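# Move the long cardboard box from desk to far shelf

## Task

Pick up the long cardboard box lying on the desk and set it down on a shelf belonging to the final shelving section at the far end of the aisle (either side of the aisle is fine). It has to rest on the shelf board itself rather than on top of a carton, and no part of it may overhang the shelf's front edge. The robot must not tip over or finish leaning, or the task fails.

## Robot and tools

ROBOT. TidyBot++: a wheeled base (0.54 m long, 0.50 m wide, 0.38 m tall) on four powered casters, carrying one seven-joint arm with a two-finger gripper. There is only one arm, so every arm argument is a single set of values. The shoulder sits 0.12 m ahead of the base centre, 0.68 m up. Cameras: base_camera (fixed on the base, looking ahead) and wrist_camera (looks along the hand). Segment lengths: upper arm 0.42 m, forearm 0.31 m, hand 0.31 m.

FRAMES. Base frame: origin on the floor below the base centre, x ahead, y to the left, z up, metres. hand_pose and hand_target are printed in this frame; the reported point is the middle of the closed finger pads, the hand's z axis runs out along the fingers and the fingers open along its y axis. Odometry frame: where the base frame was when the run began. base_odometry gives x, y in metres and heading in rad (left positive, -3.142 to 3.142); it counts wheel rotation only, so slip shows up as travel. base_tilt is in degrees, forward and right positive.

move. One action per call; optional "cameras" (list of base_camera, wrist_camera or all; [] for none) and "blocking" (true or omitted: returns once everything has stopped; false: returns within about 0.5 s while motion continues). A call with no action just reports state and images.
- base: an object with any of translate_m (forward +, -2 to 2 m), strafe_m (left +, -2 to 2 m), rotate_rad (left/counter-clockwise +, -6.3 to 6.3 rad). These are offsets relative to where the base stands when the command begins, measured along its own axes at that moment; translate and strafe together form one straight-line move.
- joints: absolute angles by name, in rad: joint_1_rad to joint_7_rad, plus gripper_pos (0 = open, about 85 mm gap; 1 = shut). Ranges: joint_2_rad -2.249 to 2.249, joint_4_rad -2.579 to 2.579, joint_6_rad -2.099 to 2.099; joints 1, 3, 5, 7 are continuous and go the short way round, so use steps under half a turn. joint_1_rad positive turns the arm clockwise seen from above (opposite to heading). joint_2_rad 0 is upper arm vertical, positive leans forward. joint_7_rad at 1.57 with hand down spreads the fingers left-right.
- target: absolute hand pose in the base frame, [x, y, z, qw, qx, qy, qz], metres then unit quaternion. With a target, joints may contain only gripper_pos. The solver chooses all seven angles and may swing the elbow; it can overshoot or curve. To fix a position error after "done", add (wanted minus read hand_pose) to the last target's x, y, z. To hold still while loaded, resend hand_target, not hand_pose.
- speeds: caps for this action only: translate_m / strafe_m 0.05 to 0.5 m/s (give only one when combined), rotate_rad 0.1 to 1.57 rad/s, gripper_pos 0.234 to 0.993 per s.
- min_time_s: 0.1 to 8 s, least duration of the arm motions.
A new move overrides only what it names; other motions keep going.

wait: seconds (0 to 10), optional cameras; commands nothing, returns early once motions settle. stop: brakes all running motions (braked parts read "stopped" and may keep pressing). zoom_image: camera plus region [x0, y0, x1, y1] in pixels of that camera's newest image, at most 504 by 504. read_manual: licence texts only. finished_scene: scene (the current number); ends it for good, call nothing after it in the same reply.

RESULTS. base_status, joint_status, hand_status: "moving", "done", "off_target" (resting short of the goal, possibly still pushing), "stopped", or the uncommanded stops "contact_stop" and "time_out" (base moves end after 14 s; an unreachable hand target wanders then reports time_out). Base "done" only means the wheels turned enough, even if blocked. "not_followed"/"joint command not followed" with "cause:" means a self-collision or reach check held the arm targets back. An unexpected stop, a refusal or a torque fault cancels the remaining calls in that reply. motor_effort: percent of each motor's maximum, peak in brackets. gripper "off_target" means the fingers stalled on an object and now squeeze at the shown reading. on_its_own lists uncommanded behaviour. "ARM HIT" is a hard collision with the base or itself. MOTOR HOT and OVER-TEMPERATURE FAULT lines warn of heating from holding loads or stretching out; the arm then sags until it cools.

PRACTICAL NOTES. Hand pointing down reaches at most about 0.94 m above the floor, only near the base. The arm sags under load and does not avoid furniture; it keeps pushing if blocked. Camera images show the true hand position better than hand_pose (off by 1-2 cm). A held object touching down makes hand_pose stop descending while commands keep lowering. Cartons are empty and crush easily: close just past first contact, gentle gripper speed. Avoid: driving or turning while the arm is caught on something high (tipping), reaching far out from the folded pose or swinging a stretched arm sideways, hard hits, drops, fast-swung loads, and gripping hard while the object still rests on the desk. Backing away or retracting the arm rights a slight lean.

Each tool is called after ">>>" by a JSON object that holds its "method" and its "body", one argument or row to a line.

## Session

>>> {"method": "move", "body": {
  "joints": {"joint_6_rad": 0.45},
  "cameras": ["all"]
}}

Scene clock: 1.90 s.
move: done
base_odometry: x=+0.000 y=+0.000 heading=+0.000
base_tilt: forward=+0.7 right=-0.5
base_status: not commanded
joint_positions: joint_1_rad=-0.012 joint_2_rad=-0.323 joint_3_rad=+3.112 joint_4_rad=-2.542 joint_5_rad=+0.035 joint_6_rad=+0.387 joint_7_rad=+1.571 gripper_pos=+0.000
joint_status: all done
motor_effort: joint_1_rad=+0(1) joint_2_rad=-5(5) joint_3_rad=+1(1) joint_4_rad=+16(17) joint_5_rad=+0(1) joint_6_rad=+10(10) joint_7_rad=+0(1)
hand_pose: x=+0.5358 y=+0.0235 z=+0.8100 quat_wxyz=(-0.004, +0.793, +0.036, +0.609)
hand_target: x=+0.5399 y=+0.0244 z=+0.8277 quat_wxyz=(-0.005, +0.774, +0.036, +0.632)
hand_status: not commanded
pictures: base_camera, wrist_camera

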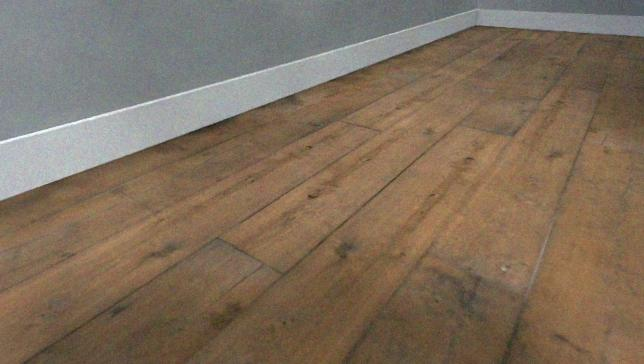

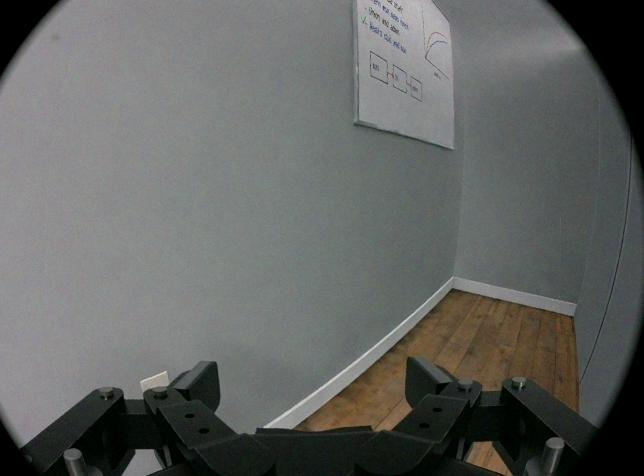

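>>> {"method": "move", "body": {
  "joints": {"joint_1_rad": -2.7},
  "cameras": ["wrist_camera"]
}}

Scene clock: 11.00 s.
move: done
base_odometry: x=+0.000 y=+0.000 heading=+0.000
base_tilt: forward=+0.7 right=-0.6
base_status: not commanded
joint_positions: joint_1_rad=-2.687 joint_2_rad=-0.323 joint_3_rad=+3.112 joint_4_rad=-2.542 joint_5_rad=+0.035 joint_6_rad=+0.387 joint_7_rad=+1.571 gripper_pos=+0.000
joint_status: all done
motor_effort: joint_1_rad=+0(1) joint_2_rad=-5(6) joint_3_rad=+1(1) joint_4_rad=+16(17) joint_5_rad=+0(1) joint_6_rad=+9(10) joint_7_rad=+0(1)
hand_pose: x=-0.2638 y=+0.1666 z=+0.8100 quat_wxyz=(-0.593, +0.148, +0.780, +0.137)
hand_target: x=-0.2700 y=+0.1624 z=+0.8277 quat_wxyz=(-0.617, +0.139, +0.762, +0.137)
hand_status: not commanded

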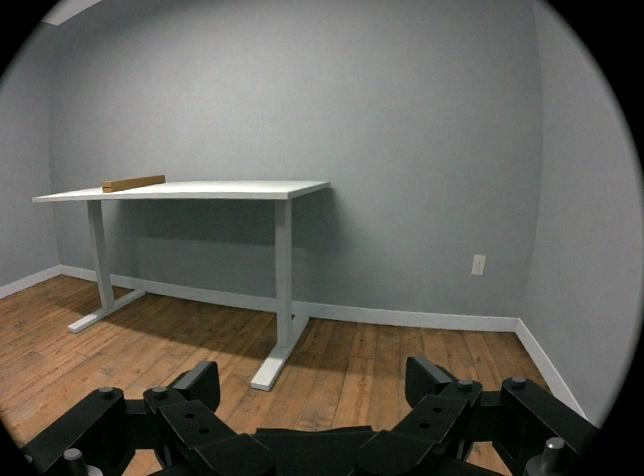

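>>> {"method": "move", "body": {
  "base": {"translate_m": -1.184, "strafe_m": -0.642, "rotate_rad": 2.56},
  "joints": {"joint_1_rad": 0.0, "joint_2_rad": 0.15, "joint_3_rad": 3.14, "joint_4_rad": -1.1, "joint_5_rad": 0.0, "joint_6_rad": -1.25, "joint_7_rad": 1.57},
  "cameras": ["all"]
}}

Scene clock: 45.57 s.
move: done
base_odometry: x=-1.184 y=-0.642 heading=+2.561
base_tilt: forward=+0.7 right=-0.6
base_status: done
joint_positions: joint_1_rad=-0.007 joint_2_rad=+0.130 joint_3_rad=+3.134 joint_4_rad=-1.132 joint_5_rad=+0.035 joint_6_rad=-1.181 joint_7_rad=+1.571 gripper_pos=+0.000
joint_status: all done
motor_effort: joint_1_rad=+0(3) joint_2_rad=-20(22) joint_3_rad=+0(2) joint_4_rad=+17(20) joint_5_rad=+0(1) joint_6_rad=+7(11) joint_7_rad=+0(2)
hand_pose: x=+0.6731 y=-0.0008 z=+0.9567 quat_wxyz=(+0.015, +0.939, +0.008, +0.343)
hand_target: x=+0.6665 y=+0.0021 z=+0.9476 quat_wxyz=(+0.000, +0.949, +0.000, +0.315)
hand_status: not commanded
pictures: base_camera, wrist_camera

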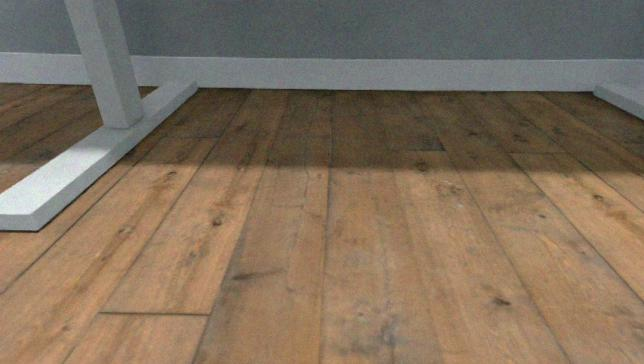

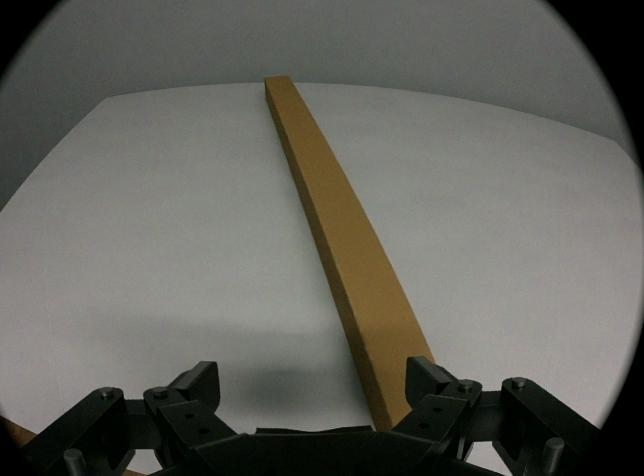

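>>> {"method": "zoom_image", "body": {
  "camera": "wrist_camera",
  "region": [240, 60, 460, 440]
}}

Scaled by 1.326.

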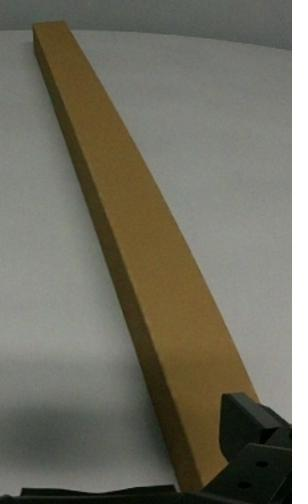

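>>> {"method": "move", "body": {
  "base": {"translate_m": 0.28, "strafe_m": -0.178, "rotate_rad": 0.227},
  "speeds": {"translate_m": 0.2},
  "joints": {"joint_1_rad": 0.0, "joint_2_rad": 0.264, "joint_3_rad": 3.14, "joint_4_rad": -1.032, "joint_5_rad": -0.03, "joint_6_rad": -1.303, "joint_7_rad": 1.57},
  "cameras": ["wrist_camera"]
}}

Scene clock: 65.27 s.
move: done
base_odometry: x=-1.321 y=-0.339 heading=+2.788
base_tilt: forward=+0.7 right=-0.5
base_status: done
joint_positions: joint_1_rad=-0.002 joint_2_rad=+0.253 joint_3_rad=+3.134 joint_4_rad=-1.059 joint_5_rad=+0.013 joint_6_rad=-1.237 joint_7_rad=+1.571 gripper_pos=+0.000
joint_status: all done
motor_effort: joint_1_rad=+0(3) joint_2_rad=-24(28) joint_3_rad=+0(2) joint_4_rad=+16(18) joint_5_rad=+1(2) joint_6_rad=+5(8) joint_7_rad=-1(2)
hand_pose: x=+0.7019 y=+0.0028 z=+0.9116 quat_wxyz=(+0.004, +0.956, +0.005, +0.292)
hand_target: x=+0.6920 y=+0.0111 z=+0.9068 quat_wxyz=(-0.016, +0.963, +0.000, +0.268)
hand_status: not commanded

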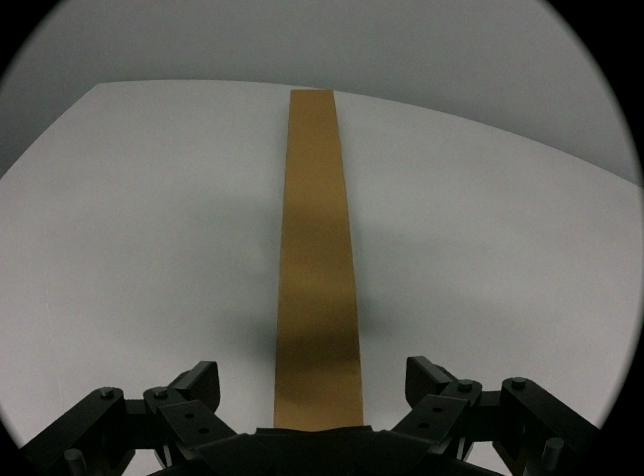

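>>> {"method": "move", "body": {
  "base": {"translate_m": 0.008, "strafe_m": -0.005},
  "speeds": {"translate_m": 0.05},
  "joints": {"joint_2_rad": 0.194, "joint_4_rad": -1.318, "joint_6_rad": -0.98},
  "min_time_s": 2,
  "cameras": ["wrist_camera"]
}}

Scene clock: 80.57 s.
move: done
base_odometry: x=-1.326 y=-0.332 heading=+2.788
base_tilt: forward=+0.7 right=-0.6
base_status: done
joint_positions: joint_1_rad=-0.001 joint_2_rad=+0.211 joint_3_rad=+3.134 joint_4_rad=-1.276 joint_5_rad=+0.013 joint_6_rad=-1.044 joint_7_rad=+1.571 gripper_pos=+0.000
joint_status: all done
motor_effort: joint_1_rad=+0(3) joint_2_rad=-23(28) joint_3_rad=+0(2) joint_4_rad=+17(18) joint_5_rad=+0(1) joint_6_rad=+6(7) joint_7_rad=-1(2)
hand_pose: x=+0.6986 y=+0.0025 z=+0.8642 quat_wxyz=(+0.004, +0.954, +0.005, +0.300)
hand_target: x=+0.7022 y=+0.0100 z=+0.8654 quat_wxyz=(-0.015, +0.948, -0.004, +0.319)
hand_status: not commanded

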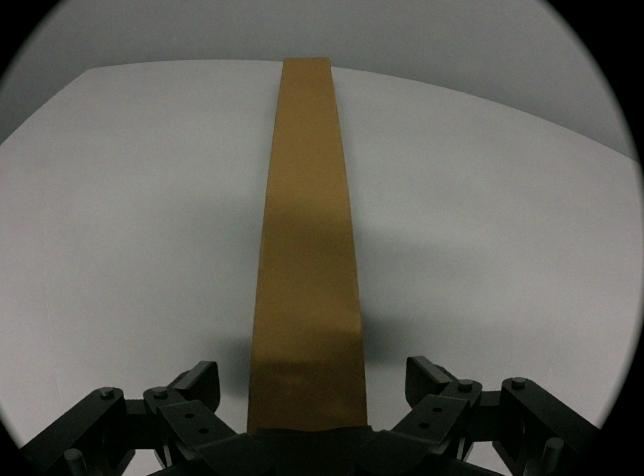

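>>> {"method": "move", "body": {
  "joints": {"joint_4_rad": -1.34, "joint_6_rad": -0.96, "gripper_pos": 0.3},
  "min_time_s": 1
}}

>>> {"method": "move", "body": {
  "joints": {"gripper_pos": 0.435},
  "speeds": {"gripper_pos": 0.234}
}}

>>> {"method": "move", "body": {
  "joints": {"gripper_pos": 0.45},
  "speeds": {"gripper_pos": 0.234}
}}

>>> {"method": "move", "body": {
  "joints": {"gripper_pos": 0.46},
  "speeds": {"gripper_pos": 0.234},
  "cameras": ["wrist_camera"]
}}

Scene clock: 86.50 s.
move: done
base_odometry: x=-1.326 y=-0.332 heading=+2.788
base_tilt: forward=+0.7 right=-0.5
base_status: not commanded
joint_positions: joint_1_rad=-0.001 joint_2_rad=+0.211 joint_3_rad=+3.134 joint_4_rad=-1.296 joint_5_rad=+0.013 joint_6_rad=-1.024 joint_7_rad=+1.571 gripper_pos=+0.300
joint_status: all done
motor_effort: joint_1_rad=+0(0) joint_2_rad=-23(24) joint_3_rad=+0(1) joint_4_rad=+17(18) joint_5_rad=+0(1) joint_6_rad=+6(7) joint_7_rad=+0(1)
hand_pose: x=+0.6992 y=+0.0025 z=+0.8584 quat_wxyz=(+0.004, +0.954, +0.005, +0.301)
hand_target: x=+0.7020 y=+0.0098 z=+0.8581 quat_wxyz=(-0.015, +0.948, -0.004, +0.318)
hand_status: not commanded
pictures: none

Scene clock: 87.67 s.
move: done
base_odometry: x=-1.326 y=-0.332 heading=+2.788
base_tilt: forward=+0.7 right=-0.6
base_status: not commanded
joint_positions: joint_1_rad=-0.001 joint_2_rad=+0.210 joint_3_rad=+3.134 joint_4_rad=-1.296 joint_5_rad=+0.013 joint_6_rad=-1.023 joint_7_rad=+1.571 gripper_pos=+0.435
joint_status: all done
motor_effort: joint_1_rad=+0(1) joint_2_rad=-23(24) joint_3_rad=+0(1) joint_4_rad=+17(18) joint_5_rad=+0(1) joint_6_rad=+6(7) joint_7_rad=-1(1)
hand_pose: x=+0.6993 y=+0.0025 z=+0.8585 quat_wxyz=(+0.004, +0.954, +0.005, +0.301)
hand_target: x=+0.7020 y=+0.0098 z=+0.8581 quat_wxyz=(-0.015, +0.948, -0.004, +0.318)
hand_status: not commanded
pictures: none

Scene clock: 88.30 s.
move: done
base_odometry: x=-1.326 y=-0.332 heading=+2.788
base_tilt: forward=+0.7 right=-0.6
base_status: not commanded
joint_positions: joint_1_rad=-0.001 joint_2_rad=+0.210 joint_3_rad=+3.134 joint_4_rad=-1.296 joint_5_rad=+0.013 joint_6_rad=-1.023 joint_7_rad=+1.571 gripper_pos=+0.449
joint_status: all done
motor_effort: joint_1_rad=+0(0) joint_2_rad=-23(24) joint_3_rad=+0(1) joint_4_rad=+17(17) joint_5_rad=+0(1) joint_6_rad=+6(6) joint_7_rad=-1(1)
hand_pose: x=+0.6992 y=+0.0025 z=+0.8586 quat_wxyz=(+0.004, +0.954, +0.005, +0.301)
hand_target: x=+0.7020 y=+0.0098 z=+0.8581 quat_wxyz=(-0.015, +0.948, -0.004, +0.318)
hand_status: not commanded
pictures: none

Scene clock: 89.03 s.
move: done
base_odometry: x=-1.326 y=-0.332 heading=+2.788
base_tilt: forward=+0.7 right=-0.6
base_status: not commanded
joint_positions: joint_1_rad=-0.001 joint_2_rad=+0.210 joint_3_rad=+3.134 joint_4_rad=-1.296 joint_5_rad=+0.013 joint_6_rad=-1.023 joint_7_rad=+1.571 gripper_pos=+0.456
joint_status: all done
motor_effort: joint_1_rad=+0(0) joint_2_rad=-24(24) joint_3_rad=+0(1) joint_4_rad=+17(18) joint_5_rad=+0(1) joint_6_rad=+6(7) joint_7_rad=+0(1)
hand_pose: x=+0.6992 y=+0.0025 z=+0.8587 quat_wxyz=(+0.004, +0.954, +0.005, +0.301)
hand_target: x=+0.7020 y=+0.0098 z=+0.8581 quat_wxyz=(-0.015, +0.948, -0.004, +0.318)
hand_status: not commanded

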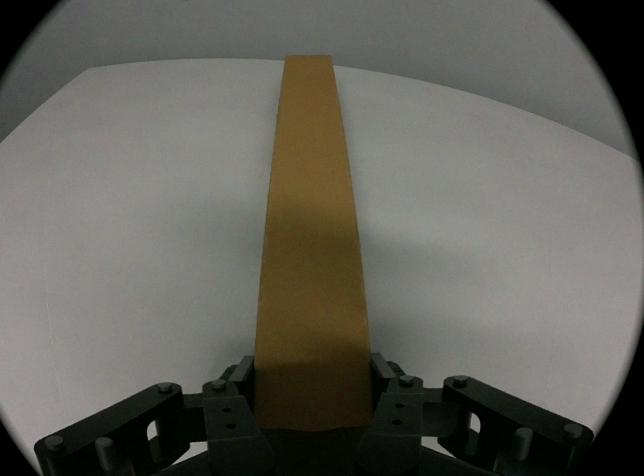

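>>> {"method": "move", "body": {
  "joints": {"gripper_pos": 0.475},
  "speeds": {"gripper_pos": 0.234}
}}

>>> {"method": "move", "body": {
  "joints": {"joint_2_rad": 0.174, "joint_4_rad": -1.185, "joint_6_rad": -1.135},
  "min_time_s": 2.5,
  "cameras": ["wrist_camera"]
}}

Scene clock: 120.87 s.
move: done
base_odometry: x=-1.326 y=-0.332 heading=+2.788
base_tilt: forward=+0.7 right=-0.5
base_status: not commanded
joint_positions: joint_1_rad=-0.001 joint_2_rad=+0.210 joint_3_rad=+3.134 joint_4_rad=-1.296 joint_5_rad=+0.013 joint_6_rad=-1.023 joint_7_rad=+1.571 gripper_pos=+0.473
joint_status: all done
motor_effort: joint_1_rad=+0(0) joint_2_rad=-22(23) joint_3_rad=+0(1) joint_4_rad=+17(18) joint_5_rad=+0(0) joint_6_rad=+6(7) joint_7_rad=-1(1)
hand_pose: x=+0.6991 y=+0.0025 z=+0.8589 quat_wxyz=(+0.004, +0.953, +0.005, +0.301)
hand_target: x=+0.7020 y=+0.0098 z=+0.8581 quat_wxyz=(-0.015, +0.948, -0.004, +0.318)
hand_status: not commanded
pictures: none

Scene clock: 123.67 s.
move: done
base_odometry: x=-1.326 y=-0.332 heading=+2.788
base_tilt: forward=+0.7 right=-0.6
base_status: not commanded
joint_positions: joint_1_rad=-0.001 joint_2_rad=+0.193 joint_3_rad=+3.134 joint_4_rad=-1.220 joint_5_rad=+0.013 joint_6_rad=-1.068 joint_7_rad=+1.571 gripper_pos=+0.473
joint_status: all done
motor_effort: joint_1_rad=+0(0) joint_2_rad=-23(25) joint_3_rad=+0(1) joint_4_rad=+18(19) joint_5_rad=+0(1) joint_6_rad=+7(7) joint_7_rad=-1(1)
hand_pose: x=+0.7011 y=+0.0024 z=+0.8985 quat_wxyz=(+0.004, +0.946, +0.005, +0.325)
hand_target: x=+0.6869 y=+0.0106 z=+0.9142 quat_wxyz=(-0.015, +0.948, -0.001, +0.318)
hand_status: not commanded

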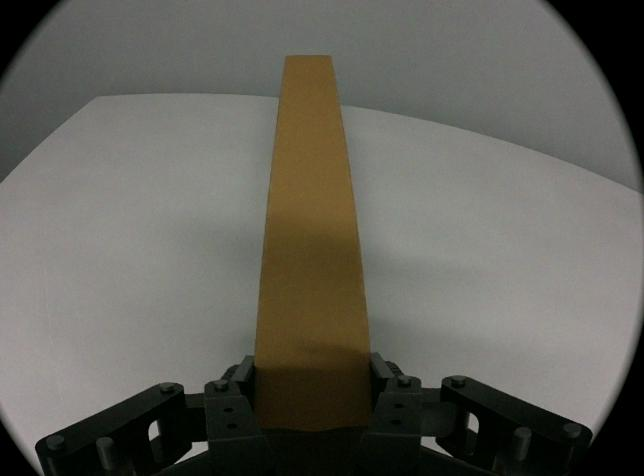

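>>> {"method": "move", "body": {
  "base": {"translate_m": -0.75},
  "speeds": {"translate_m": 0.35}
}}

>>> {"method": "move", "body": {
  "base": {"translate_m": 0.088, "strafe_m": 0.229, "rotate_rad": 2.856},
  "speeds": {"translate_m": 0.15, "rotate_rad": 0.55},
  "joints": {"joint_1_rad": -0.26, "joint_2_rad": 1.075, "joint_3_rad": 1.584, "joint_4_rad": -1.583, "joint_5_rad": 1.703, "joint_6_rad": -1.73, "joint_7_rad": -0.254},
  "min_time_s": 5,
  "cameras": ["all"]
}}

Scene clock: 130.40 s.
move: done
base_odometry: x=-0.623 y=-0.591 heading=+2.788
base_tilt: forward=+0.7 right=-0.5
base_status: done
joint_positions: joint_1_rad=-0.001 joint_2_rad=+0.179 joint_3_rad=+3.134 joint_4_rad=-1.218 joint_5_rad=+0.013 joint_6_rad=-1.072 joint_7_rad=+1.571 gripper_pos=+0.473
joint_status: not commanded
motor_effort: joint_1_rad=+0(2) joint_2_rad=-23(28) joint_3_rad=+0(1) joint_4_rad=+18(19) joint_5_rad=+0(1) joint_6_rad=+7(8) joint_7_rad=-1(2)
hand_pose: x=+0.6974 y=+0.0025 z=+0.9069 quat_wxyz=(+0.004, +0.944, +0.005, +0.330)
hand_target: x=+0.6869 y=+0.0106 z=+0.9142 quat_wxyz=(-0.015, +0.948, -0.001, +0.318)
hand_status: not commanded
pictures: none

Scene clock: 136.53 s.
move: done
base_odometry: x=-0.784 y=-0.776 heading=-0.640
base_tilt: forward=+0.8 right=-0.6
base_status: done
joint_positions: joint_1_rad=-0.262 joint_2_rad=+1.041 joint_3_rad=+1.604 joint_4_rad=-1.555 joint_5_rad=+1.643 joint_6_rad=-1.673 joint_7_rad=-0.199 gripper_pos=+0.473
joint_status: all done
motor_effort: joint_1_rad=+0(6) joint_2_rad=-31(32) joint_3_rad=-11(12) joint_4_rad=+8(18) joint_5_rad=+6(6) joint_6_rad=-1(8) joint_7_rad=+1(3)
hand_pose: x=+0.5732 y=+0.3914 z=+0.6442 quat_wxyz=(-0.006, +0.953, +0.004, +0.302)
hand_target: x=+0.5797 y=+0.3811 z=+0.6397 quat_wxyz=(+0.002, +0.948, -0.017, +0.319)
hand_status: not commanded
pictures: base_camera, wrist_camera

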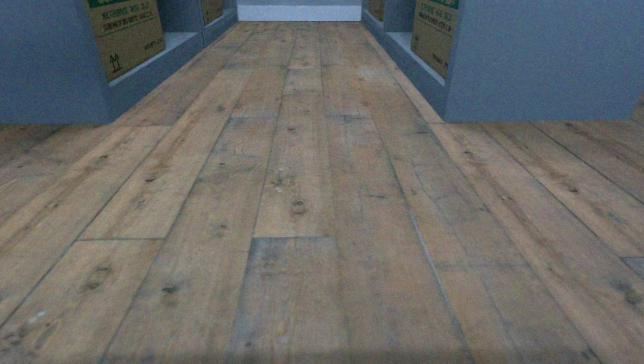

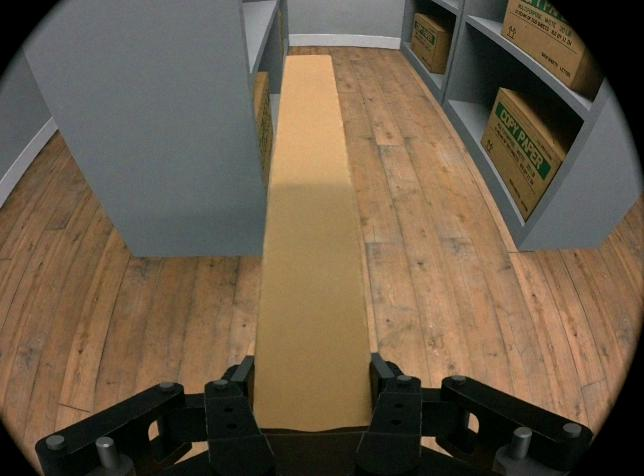

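>>> {"method": "move", "body": {
  "base": {"translate_m": 1.0, "strafe_m": -0.006, "rotate_rad": 0.0166},
  "speeds": {"translate_m": 0.35},
  "cameras": ["all"]
}}

Scene clock: 147.00 s.
move: done
base_odometry: x=+0.015 y=-1.378 heading=-0.622
base_tilt: forward=+0.7 right=-0.6
base_status: done
joint_positions: joint_1_rad=-0.261 joint_2_rad=+1.047 joint_3_rad=+1.603 joint_4_rad=-1.558 joint_5_rad=+1.648 joint_6_rad=-1.675 joint_7_rad=-0.199 gripper_pos=+0.473
joint_status: not commanded
motor_effort: joint_1_rad=+0(4) joint_2_rad=-30(32) joint_3_rad=-11(13) joint_4_rad=+7(9) joint_5_rad=+6(7) joint_6_rad=-1(2) joint_7_rad=+0(1)
hand_pose: x=+0.5738 y=+0.3909 z=+0.6421 quat_wxyz=(-0.005, +0.953, +0.004, +0.302)
hand_target: x=+0.5797 y=+0.3811 z=+0.6397 quat_wxyz=(+0.002, +0.948, -0.017, +0.319)
hand_status: not commanded
pictures: base_camera, wrist_camera

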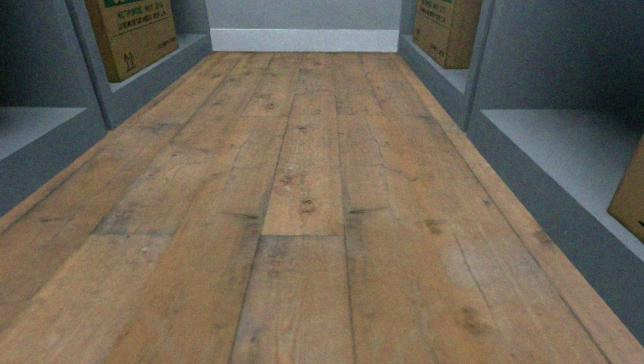

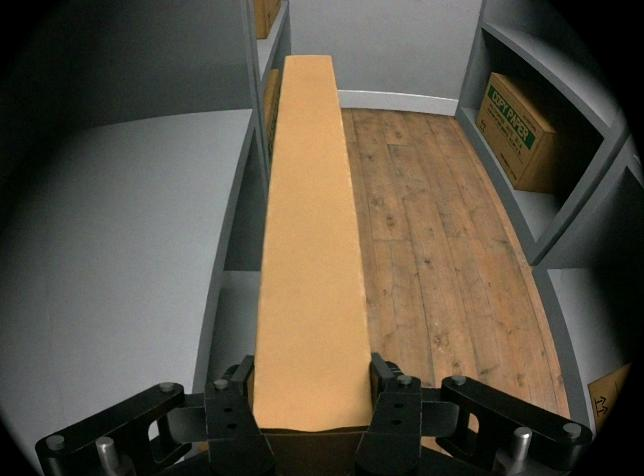

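>>> {"method": "zoom_image", "body": {
  "camera": "wrist_camera",
  "region": [440, 0, 644, 300]
}}

>>> {"method": "zoom_image", "body": {
  "camera": "wrist_camera",
  "region": [200, 0, 340, 140]
}}

Scaled by 1.680.

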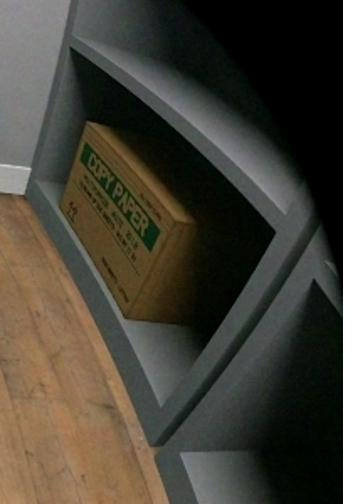

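Scaled by 3.600.

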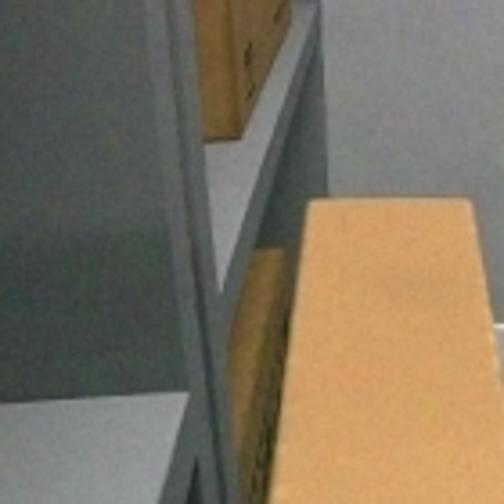

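>>> {"method": "move", "body": {
  "base": {"strafe_m": 0.172, "rotate_rad": -0.014},
  "speeds": {"strafe_m": 0.1},
  "joints": {"joint_1_rad": 0.0, "joint_2_rad": 0.174, "joint_3_rad": 3.14, "joint_4_rad": -1.185, "joint_5_rad": 0.0, "joint_6_rad": -1.135, "joint_7_rad": 1.57},
  "min_time_s": 4.5,
  "cameras": ["all"]
}}

Scene clock: 177.80 s.
move: done
base_odometry: x=+0.115 y=-1.238 heading=-0.636
base_tilt: forward=+0.7 right=-0.6
base_status: done
joint_positions: joint_1_rad=-0.008 joint_2_rad=+0.183 joint_3_rad=+3.125 joint_4_rad=-1.216 joint_5_rad=+0.055 joint_6_rad=-1.201 joint_7_rad=+1.514 gripper_pos=+0.473
joint_status: all done
motor_effort: joint_1_rad=+0(3) joint_2_rad=-22(32) joint_3_rad=+0(12) joint_4_rad=+18(18) joint_5_rad=+1(7) joint_6_rad=+5(6) joint_7_rad=-1(2)
hand_pose: x=+0.6658 y=-0.0018 z=+0.8832 quat_wxyz=(+0.015, +0.963, -0.013, +0.269)
hand_target: x=+0.6869 y=+0.0022 z=+0.9140 quat_wxyz=(-0.001, +0.948, +0.000, +0.318)
hand_status: not commanded
pictures: base_camera, wrist_camera

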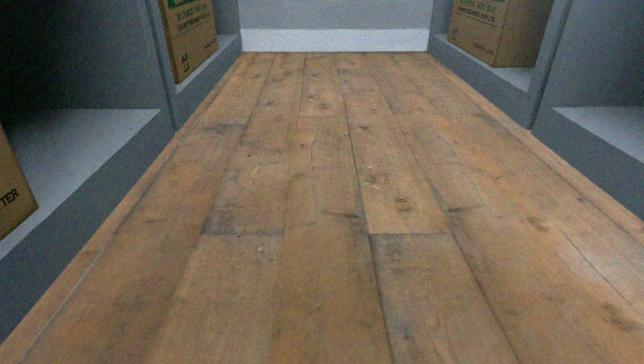

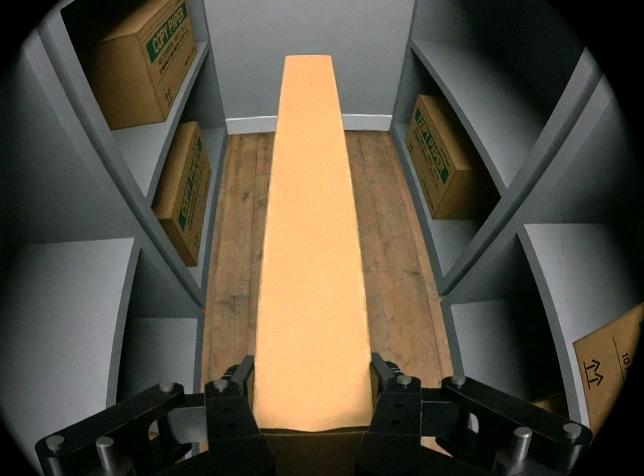

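>>> {"method": "move", "body": {
  "joints": {"joint_1_rad": 0.26, "joint_2_rad": 1.075, "joint_3_rad": 4.699, "joint_4_rad": -1.583, "joint_5_rad": -1.703, "joint_6_rad": -1.73, "joint_7_rad": 3.396},
  "min_time_s": 5,
  "cameras": ["all"]
}}

Scene clock: 185.67 s.
move: done
base_odometry: x=+0.115 y=-1.238 heading=-0.636
base_tilt: forward=+0.7 right=-0.5
base_status: not commanded
joint_positions: joint_1_rad=+0.251 joint_2_rad=+1.039 joint_3_rad=+4.673 joint_4_rad=-1.551 joint_5_rad=-1.640 joint_6_rad=-1.669 joint_7_rad=+3.340 gripper_pos=+0.473
joint_status: all done
motor_effort: joint_1_rad=+0(1) joint_2_rad=-31(33) joint_3_rad=+12(13) joint_4_rad=+8(18) joint_5_rad=-6(6) joint_6_rad=-1(6) joint_7_rad=+0(2)
hand_pose: x=+0.5864 y=-0.4113 z=+0.6221 quat_wxyz=(+0.004, +0.953, +0.003, +0.302)
hand_target: x=+0.5860 y=-0.4067 z=+0.6176 quat_wxyz=(-0.002, +0.948, +0.017, +0.319)
hand_status: not commanded
pictures: base_camera, wrist_camera

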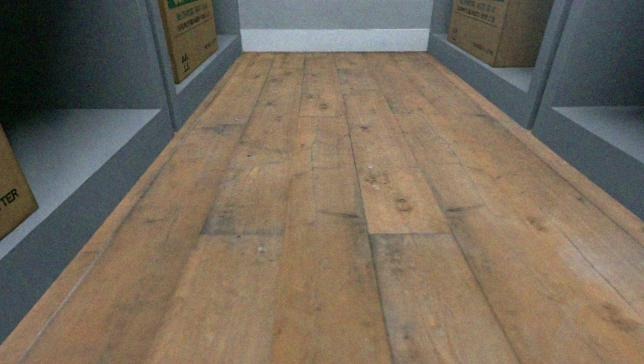

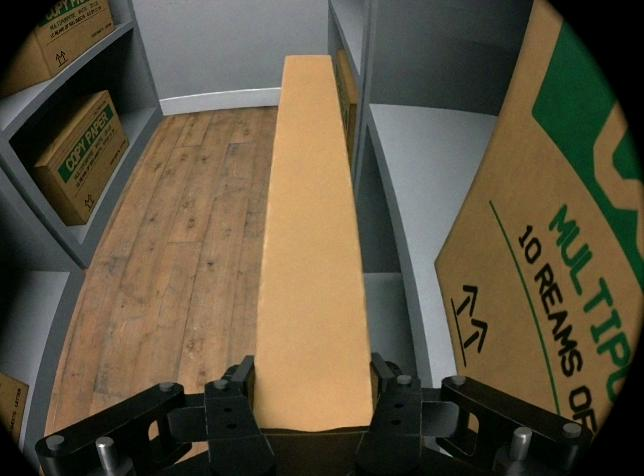

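>>> {"method": "move", "body": {
  "base": {"strafe_m": 0.04, "rotate_rad": 0.006},
  "speeds": {"strafe_m": 0.1}
}}

>>> {"method": "move", "body": {
  "base": {"translate_m": 0.915},
  "speeds": {"translate_m": 0.3},
  "cameras": ["all"]
}}

Scene clock: 203.83 s.
move: done
base_odometry: x=+0.139 y=-1.206 heading=-0.630
base_tilt: forward=+0.7 right=-0.6
base_status: done
joint_positions: joint_1_rad=+0.258 joint_2_rad=+1.041 joint_3_rad=+4.674 joint_4_rad=-1.553 joint_5_rad=-1.643 joint_6_rad=-1.675 joint_7_rad=+3.341 gripper_pos=+0.473
joint_status: not commanded
motor_effort: joint_1_rad=+0(4) joint_2_rad=-31(33) joint_3_rad=+12(13) joint_4_rad=+8(8) joint_5_rad=-6(6) joint_6_rad=+0(1) joint_7_rad=+0(2)
hand_pose: x=+0.5839 y=-0.4131 z=+0.6220 quat_wxyz=(+0.003, +0.953, +0.001, +0.303)
hand_target: x=+0.5860 y=-0.4067 z=+0.6176 quat_wxyz=(-0.002, +0.948, +0.017, +0.319)
hand_status: not commanded
pictures: none

Scene clock: 207.77 s.
move: done
base_odometry: x=+0.878 y=-1.744 heading=-0.629
base_tilt: forward=+0.8 right=-0.6
base_status: done
joint_positions: joint_1_rad=+0.258 joint_2_rad=+1.046 joint_3_rad=+4.677 joint_4_rad=-1.557 joint_5_rad=-1.648 joint_6_rad=-1.675 joint_7_rad=+3.341 gripper_pos=+0.473
joint_status: not commanded
motor_effort: joint_1_rad=+0(2) joint_2_rad=-31(33) joint_3_rad=+12(13) joint_4_rad=+8(9) joint_5_rad=-6(7) joint_6_rad=+0(1) joint_7_rad=-1(1)
hand_pose: x=+0.5829 y=-0.4143 z=+0.6204 quat_wxyz=(+0.004, +0.953, -0.002, +0.303)
hand_target: x=+0.5860 y=-0.4067 z=+0.6176 quat_wxyz=(-0.002, +0.948, +0.017, +0.319)
hand_status: not commanded
pictures: base_camera, wrist_camera

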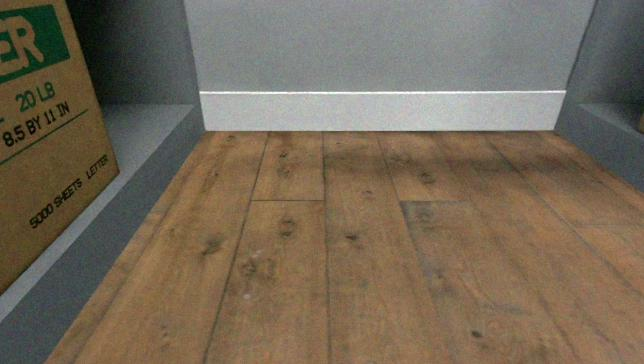

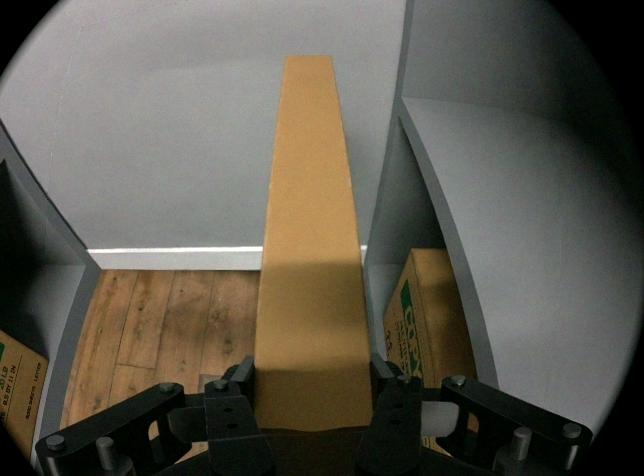

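>>> {"method": "move", "body": {
  "base": {"strafe_m": -0.225},
  "speeds": {"strafe_m": 0.12},
  "cameras": ["all"]
}}

Scene clock: 221.47 s.
move: done
base_odometry: x=+0.746 y=-1.926 heading=-0.629
base_tilt: forward=+0.8 right=-0.5
base_status: done
joint_positions: joint_1_rad=+0.261 joint_2_rad=+1.046 joint_3_rad=+4.678 joint_4_rad=-1.557 joint_5_rad=-1.648 joint_6_rad=-1.676 joint_7_rad=+3.341 gripper_pos=+0.473
joint_status: not commanded
motor_effort: joint_1_rad=+0(2) joint_2_rad=-32(32) joint_3_rad=+12(13) joint_4_rad=+8(8) joint_5_rad=-6(6) joint_6_rad=-1(2) joint_7_rad=+0(1)
hand_pose: x=+0.5816 y=-0.4154 z=+0.6204 quat_wxyz=(+0.004, +0.953, -0.003, +0.303)
hand_target: x=+0.5860 y=-0.4067 z=+0.6176 quat_wxyz=(-0.002, +0.948, +0.017, +0.319)
hand_status: not commanded
pictures: base_camera, wrist_camera

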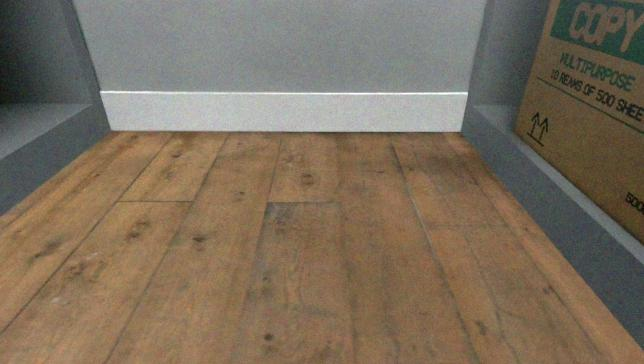

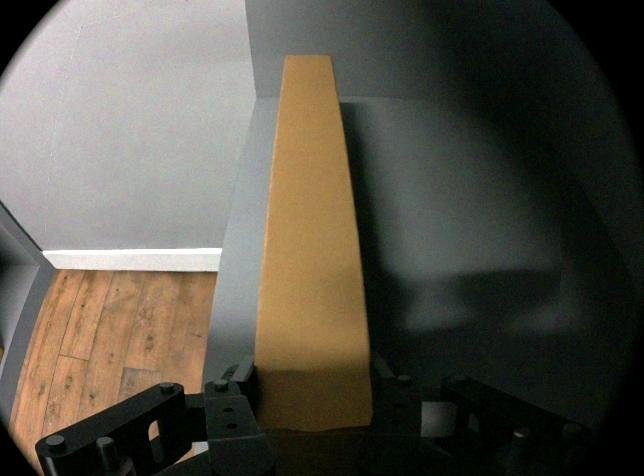

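>>> {"method": "move", "body": {
  "joints": {"joint_1_rad": 0.262, "joint_2_rad": 1.112, "joint_3_rad": 4.623, "joint_4_rad": -1.618, "joint_5_rad": -1.736, "joint_6_rad": -1.595, "joint_7_rad": 3.435},
  "min_time_s": 2,
  "cameras": ["wrist_camera"]
}}

>>> {"method": "zoom_image", "body": {
  "camera": "wrist_camera",
  "region": [220, 30, 420, 200]
}}

Scene clock: 227.70 s.
move: done
base_odometry: x=+0.746 y=-1.926 heading=-0.629
base_tilt: forward=+0.7 right=-0.6
base_status: not commanded
joint_positions: joint_1_rad=+0.261 joint_2_rad=+1.077 joint_3_rad=+4.648 joint_4_rad=-1.587 joint_5_rad=-1.675 joint_6_rad=-1.653 joint_7_rad=+3.380 gripper_pos=+0.473
joint_status: all done
motor_effort: joint_1_rad=+0(1) joint_2_rad=-31(32) joint_3_rad=+12(13) joint_4_rad=+8(9) joint_5_rad=-6(7) joint_6_rad=-1(2) joint_7_rad=+0(2)
hand_pose: x=+0.5837 y=-0.4137 z=+0.5957 quat_wxyz=(+0.002, +0.953, +0.000, +0.303)
hand_target: x=+0.5880 y=-0.4270 z=+0.5743 quat_wxyz=(+0.027, +0.950, +0.002, +0.310)
hand_status: not commanded

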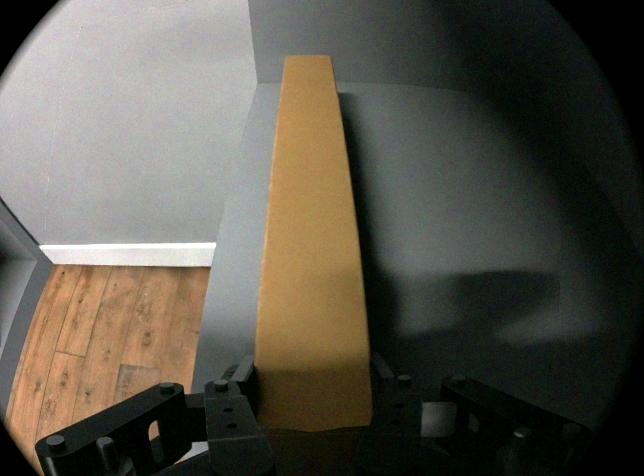

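Scaled by 2.520.

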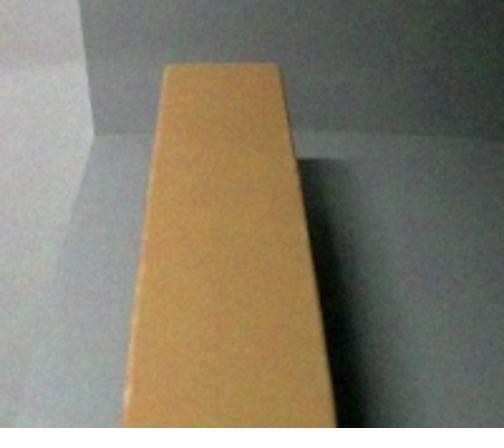

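>>> {"method": "move", "body": {
  "joints": {"joint_1_rad": 0.263, "joint_2_rad": 1.126, "joint_3_rad": 4.612, "joint_4_rad": -1.631, "joint_5_rad": -1.749, "joint_6_rad": -1.586, "joint_7_rad": 3.451},
  "min_time_s": 1.5,
  "cameras": ["wrist_camera"]
}}

>>> {"method": "zoom_image", "body": {
  "camera": "wrist_camera",
  "region": [220, 30, 420, 200]
}}

Scene clock: 232.93 s.
move: done
base_odometry: x=+0.746 y=-1.926 heading=-0.629
base_tilt: forward=+0.8 right=-0.6
base_status: not commanded
joint_positions: joint_1_rad=+0.261 joint_2_rad=+1.090 joint_3_rad=+4.637 joint_4_rad=-1.600 joint_5_rad=-1.688 joint_6_rad=-1.646 joint_7_rad=+3.396 gripper_pos=+0.473
joint_status: all done
motor_effort: joint_1_rad=+0(1) joint_2_rad=-33(33) joint_3_rad=+12(13) joint_4_rad=+7(8) joint_5_rad=-6(7) joint_6_rad=+0(2) joint_7_rad=-1(2)
hand_pose: x=+0.5841 y=-0.4131 z=+0.5863 quat_wxyz=(+0.002, +0.953, +0.000, +0.303)
hand_target: x=+0.5872 y=-0.4270 z=+0.5639 quat_wxyz=(+0.028, +0.951, +0.001, +0.309)
hand_status: not commanded

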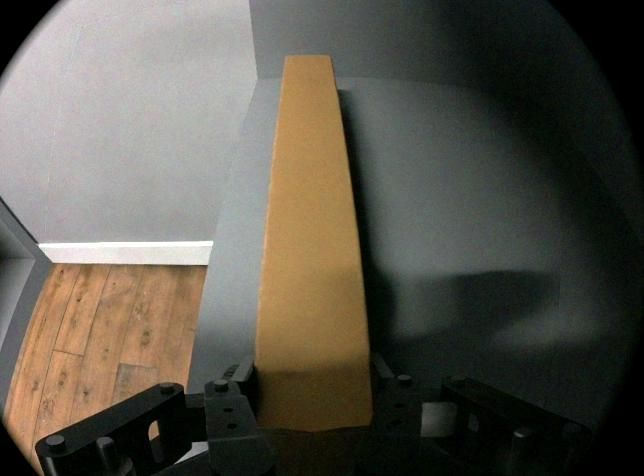

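Scaled by 2.520.

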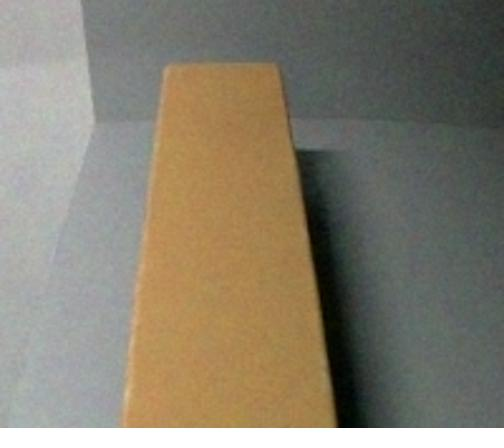

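>>> {"method": "move", "body": {
  "joints": {"joint_1_rad": 0.263, "joint_2_rad": 1.134, "joint_3_rad": 4.605, "joint_4_rad": -1.639, "joint_5_rad": -1.757, "joint_6_rad": -1.581, "joint_7_rad": 3.46},
  "min_time_s": 1.2,
  "cameras": ["wrist_camera"]
}}

>>> {"method": "zoom_image", "body": {
  "camera": "wrist_camera",
  "region": [220, 30, 420, 200]
}}

Scene clock: 237.43 s.
move: done
base_odometry: x=+0.746 y=-1.926 heading=-0.629
base_tilt: forward=+0.7 right=-0.6
base_status: not commanded
joint_positions: joint_1_rad=+0.261 joint_2_rad=+1.097 joint_3_rad=+4.631 joint_4_rad=-1.608 joint_5_rad=-1.695 joint_6_rad=-1.641 joint_7_rad=+3.405 gripper_pos=+0.473
joint_status: all done
motor_effort: joint_1_rad=+0(1) joint_2_rad=-31(33) joint_3_rad=+12(13) joint_4_rad=+7(9) joint_5_rad=-6(7) joint_6_rad=-1(2) joint_7_rad=+0(2)
hand_pose: x=+0.5844 y=-0.4127 z=+0.5808 quat_wxyz=(+0.002, +0.953, +0.000, +0.304)
hand_target: x=+0.5869 y=-0.4265 z=+0.5578 quat_wxyz=(+0.028, +0.951, +0.001, +0.309)
hand_status: not commanded

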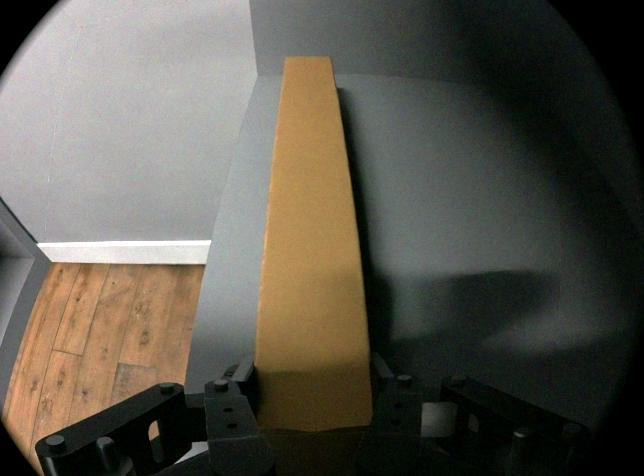

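Scaled by 2.520.

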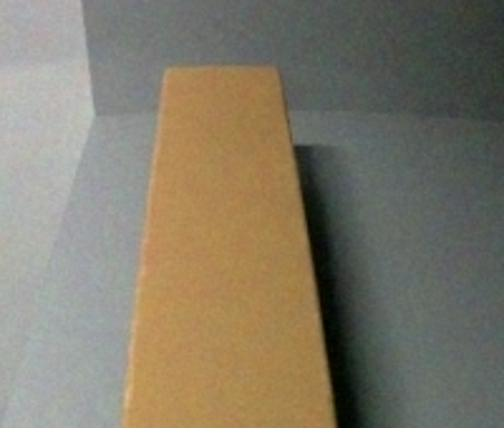

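>>> {"method": "move", "body": {
  "joints": {"joint_1_rad": 0.263, "joint_2_rad": 1.138, "joint_3_rad": 4.602, "joint_4_rad": -1.643, "joint_5_rad": -1.615, "joint_6_rad": -1.578, "joint_7_rad": 3.464},
  "min_time_s": 1.5,
  "cameras": ["wrist_camera"]
}}

>>> {"method": "zoom_image", "body": {
  "camera": "wrist_camera",
  "region": [220, 30, 420, 200]
}}

Scene clock: 249.97 s.
move: done
base_odometry: x=+0.746 y=-1.926 heading=-0.629
base_tilt: forward=+0.7 right=-0.5
base_status: not commanded
joint_positions: joint_1_rad=+0.261 joint_2_rad=+1.100 joint_3_rad=+4.629 joint_4_rad=-1.611 joint_5_rad=-1.681 joint_6_rad=-1.638 joint_7_rad=+3.409 gripper_pos=+0.473
joint_status: all done
motor_effort: joint_1_rad=+0(1) joint_2_rad=-28(33) joint_3_rad=+11(14) joint_4_rad=+6(8) joint_5_rad=-3(6) joint_6_rad=-1(2) joint_7_rad=-1(2)
hand_pose: x=+0.5801 y=-0.4115 z=+0.5758 quat_wxyz=(+0.000, +0.955, +0.001, +0.296)
hand_target: x=+0.5502 y=-0.4128 z=+0.5314 quat_wxyz=(+0.006, +0.970, +0.005, +0.243)
hand_status: not commanded

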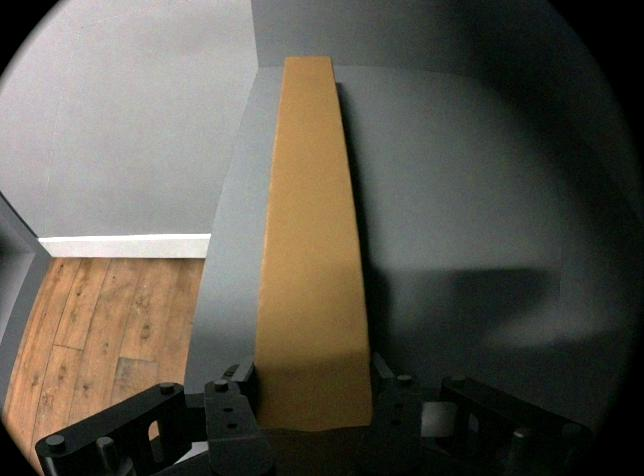

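Scaled by 2.520.

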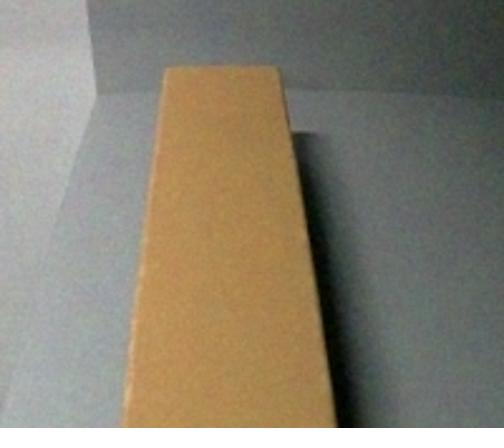

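>>> {"method": "move", "body": {
  "joints": {"joint_1_rad": 0.263, "joint_2_rad": 1.142, "joint_3_rad": 4.599, "joint_4_rad": -1.646, "joint_5_rad": -1.592, "joint_6_rad": -1.576, "joint_7_rad": 3.464},
  "min_time_s": 1.5,
  "cameras": ["wrist_camera"]
}}

>>> {"method": "zoom_image", "body": {
  "camera": "wrist_camera",
  "region": [220, 30, 420, 200]
}}

Scene clock: 259.10 s.
move: done
base_odometry: x=+0.746 y=-1.926 heading=-0.629
base_tilt: forward=+0.7 right=-0.5
base_status: not commanded
joint_positions: joint_1_rad=+0.261 joint_2_rad=+1.100 joint_3_rad=+4.629 joint_4_rad=-1.611 joint_5_rad=-1.680 joint_6_rad=-1.638 joint_7_rad=+3.410 gripper_pos=+0.473
joint_status: all done
motor_effort: joint_1_rad=+1(2) joint_2_rad=-25(29) joint_3_rad=+10(12) joint_4_rad=+5(7) joint_5_rad=+0(4) joint_6_rad=-1(2) joint_7_rad=-1(2)
hand_pose: x=+0.5798 y=-0.4115 z=+0.5755 quat_wxyz=(+0.000, +0.955, +0.001, +0.295)
hand_target: x=+0.5432 y=-0.4098 z=+0.5250 quat_wxyz=(+0.001, +0.973, +0.004, +0.230)
hand_status: not commanded

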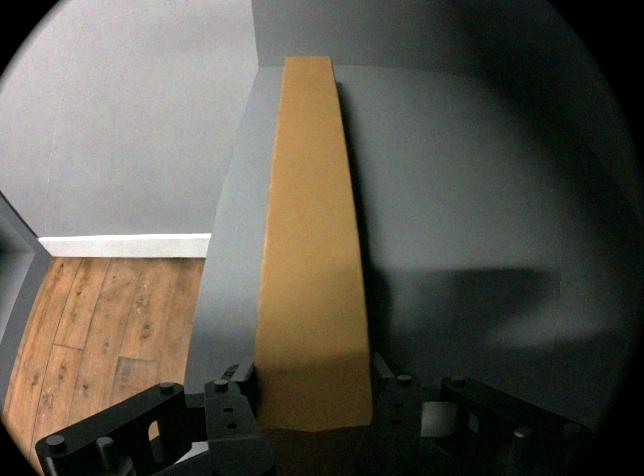

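Scaled by 2.520.

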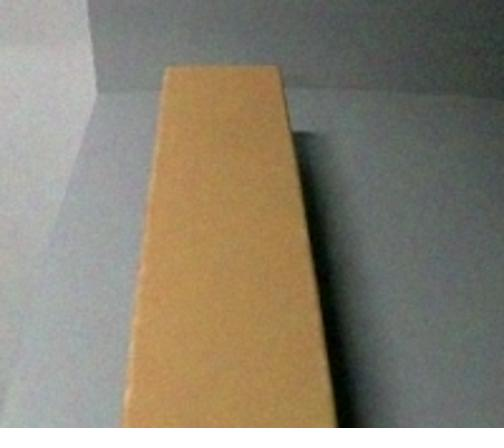

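>>> {"method": "move", "body": {
  "joints": {"joint_1_rad": 0.262, "joint_2_rad": 1.108, "joint_3_rad": 4.625, "joint_4_rad": -1.617, "joint_5_rad": -1.67, "joint_6_rad": -1.63, "joint_7_rad": 3.416},
  "min_time_s": 1
}}

>>> {"method": "move", "body": {
  "joints": {"gripper_pos": 0.43},
  "speeds": {"gripper_pos": 0.234},
  "cameras": ["wrist_camera"]
}}

>>> {"method": "zoom_image", "body": {
  "camera": "wrist_camera",
  "region": [220, 30, 420, 200]
}}

Scene clock: 270.53 s.
move: done
base_odometry: x=+0.746 y=-1.926 heading=-0.629
base_tilt: forward=+0.8 right=-0.6
base_status: not commanded
joint_positions: joint_1_rad=+0.261 joint_2_rad=+1.099 joint_3_rad=+4.629 joint_4_rad=-1.611 joint_5_rad=-1.680 joint_6_rad=-1.638 joint_7_rad=+3.410 gripper_pos=+0.473
joint_status: all done
motor_effort: joint_1_rad=+1(2) joint_2_rad=-27(28) joint_3_rad=+11(12) joint_4_rad=+5(6) joint_5_rad=-1(2) joint_6_rad=-1(1) joint_7_rad=+0(2)
hand_pose: x=+0.5798 y=-0.4115 z=+0.5757 quat_wxyz=(+0.000, +0.955, +0.001, +0.295)
hand_target: x=+0.5748 y=-0.4117 z=+0.5673 quat_wxyz=(+0.000, +0.958, -0.001, +0.286)
hand_status: not commanded
pictures: none

Scene clock: 271.30 s.
move: done
base_odometry: x=+0.746 y=-1.926 heading=-0.629
base_tilt: forward=+0.7 right=-0.5
base_status: not commanded
joint_positions: joint_1_rad=+0.261 joint_2_rad=+1.099 joint_3_rad=+4.629 joint_4_rad=-1.611 joint_5_rad=-1.680 joint_6_rad=-1.638 joint_7_rad=+3.410 gripper_pos=+0.431
joint_status: all done
motor_effort: joint_1_rad=+0(1) joint_2_rad=-32(32) joint_3_rad=+12(13) joint_4_rad=+7(7) joint_5_rad=-5(6) joint_6_rad=-1(1) joint_7_rad=-1(2)
hand_pose: x=+0.5798 y=-0.4115 z=+0.5757 quat_wxyz=(+0.000, +0.955, +0.001, +0.295)
hand_target: x=+0.5748 y=-0.4117 z=+0.5673 quat_wxyz=(+0.000, +0.958, -0.001, +0.286)
hand_status: not commanded

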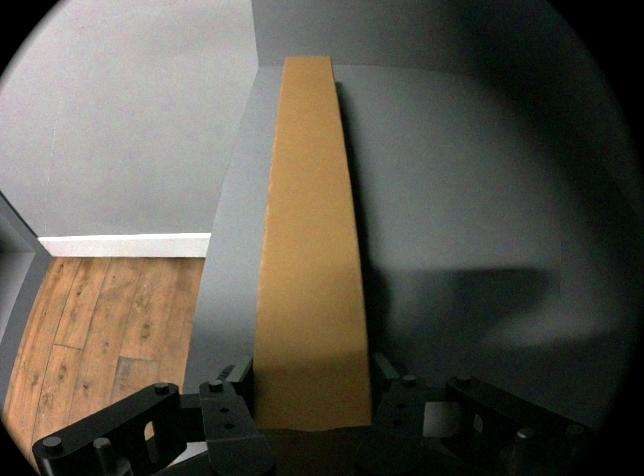

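Scaled by 2.520.

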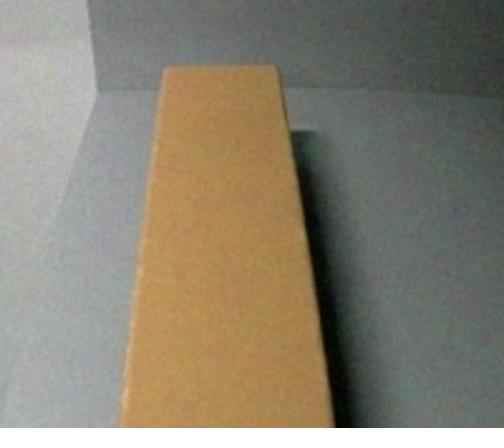

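>>> {"method": "move", "body": {
  "joints": {"gripper_pos": 0.0},
  "speeds": {"gripper_pos": 0.5}
}}

>>> {"method": "move", "body": {
  "joints": {"joint_1_rad": 0.262, "joint_2_rad": 1.003, "joint_3_rad": 4.711, "joint_4_rad": -1.515, "joint_5_rad": -1.578, "joint_6_rad": -1.738, "joint_7_rad": 3.271},
  "min_time_s": 3,
  "cameras": ["wrist_camera"]
}}

Scene clock: 286.13 s.
move: done
base_odometry: x=+0.746 y=-1.926 heading=-0.629
base_tilt: forward=+0.8 right=-0.5
base_status: not commanded
joint_positions: joint_1_rad=+0.261 joint_2_rad=+1.099 joint_3_rad=+4.629 joint_4_rad=-1.611 joint_5_rad=-1.680 joint_6_rad=-1.638 joint_7_rad=+3.410 gripper_pos=+0.000
joint_status: all done
motor_effort: joint_1_rad=+0(1) joint_2_rad=-31(32) joint_3_rad=+12(13) joint_4_rad=+7(8) joint_5_rad=-5(6) joint_6_rad=-1(1) joint_7_rad=+0(2)
hand_pose: x=+0.5798 y=-0.4115 z=+0.5757 quat_wxyz=(+0.000, +0.955, +0.001, +0.295)
hand_target: x=+0.5748 y=-0.4117 z=+0.5673 quat_wxyz=(+0.000, +0.958, -0.001, +0.286)
hand_status: not commanded
pictures: none

Scene clock: 289.43 s.
move: done
base_odometry: x=+0.746 y=-1.926 heading=-0.629
base_tilt: forward=+0.7 right=-0.5
base_status: not commanded
joint_positions: joint_1_rad=+0.261 joint_2_rad=+1.019 joint_3_rad=+4.686 joint_4_rad=-1.543 joint_5_rad=-1.638 joint_6_rad=-1.677 joint_7_rad=+3.326 gripper_pos=+0.000
joint_status: all done
motor_effort: joint_1_rad=+0(1) joint_2_rad=-30(32) joint_3_rad=+12(13) joint_4_rad=+7(9) joint_5_rad=-6(6) joint_6_rad=+0(2) joint_7_rad=+0(2)
hand_pose: x=+0.5821 y=-0.4177 z=+0.6375 quat_wxyz=(+0.009, +0.951, -0.004, +0.309)
hand_target: x=+0.5711 y=-0.4042 z=+0.6475 quat_wxyz=(-0.017, +0.957, -0.013, +0.289)
hand_status: not commanded

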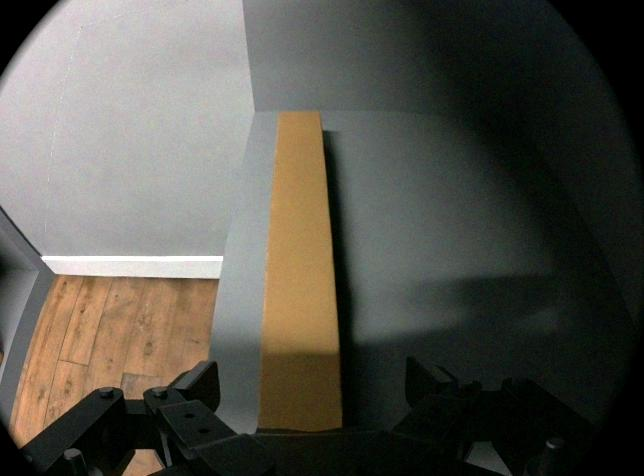

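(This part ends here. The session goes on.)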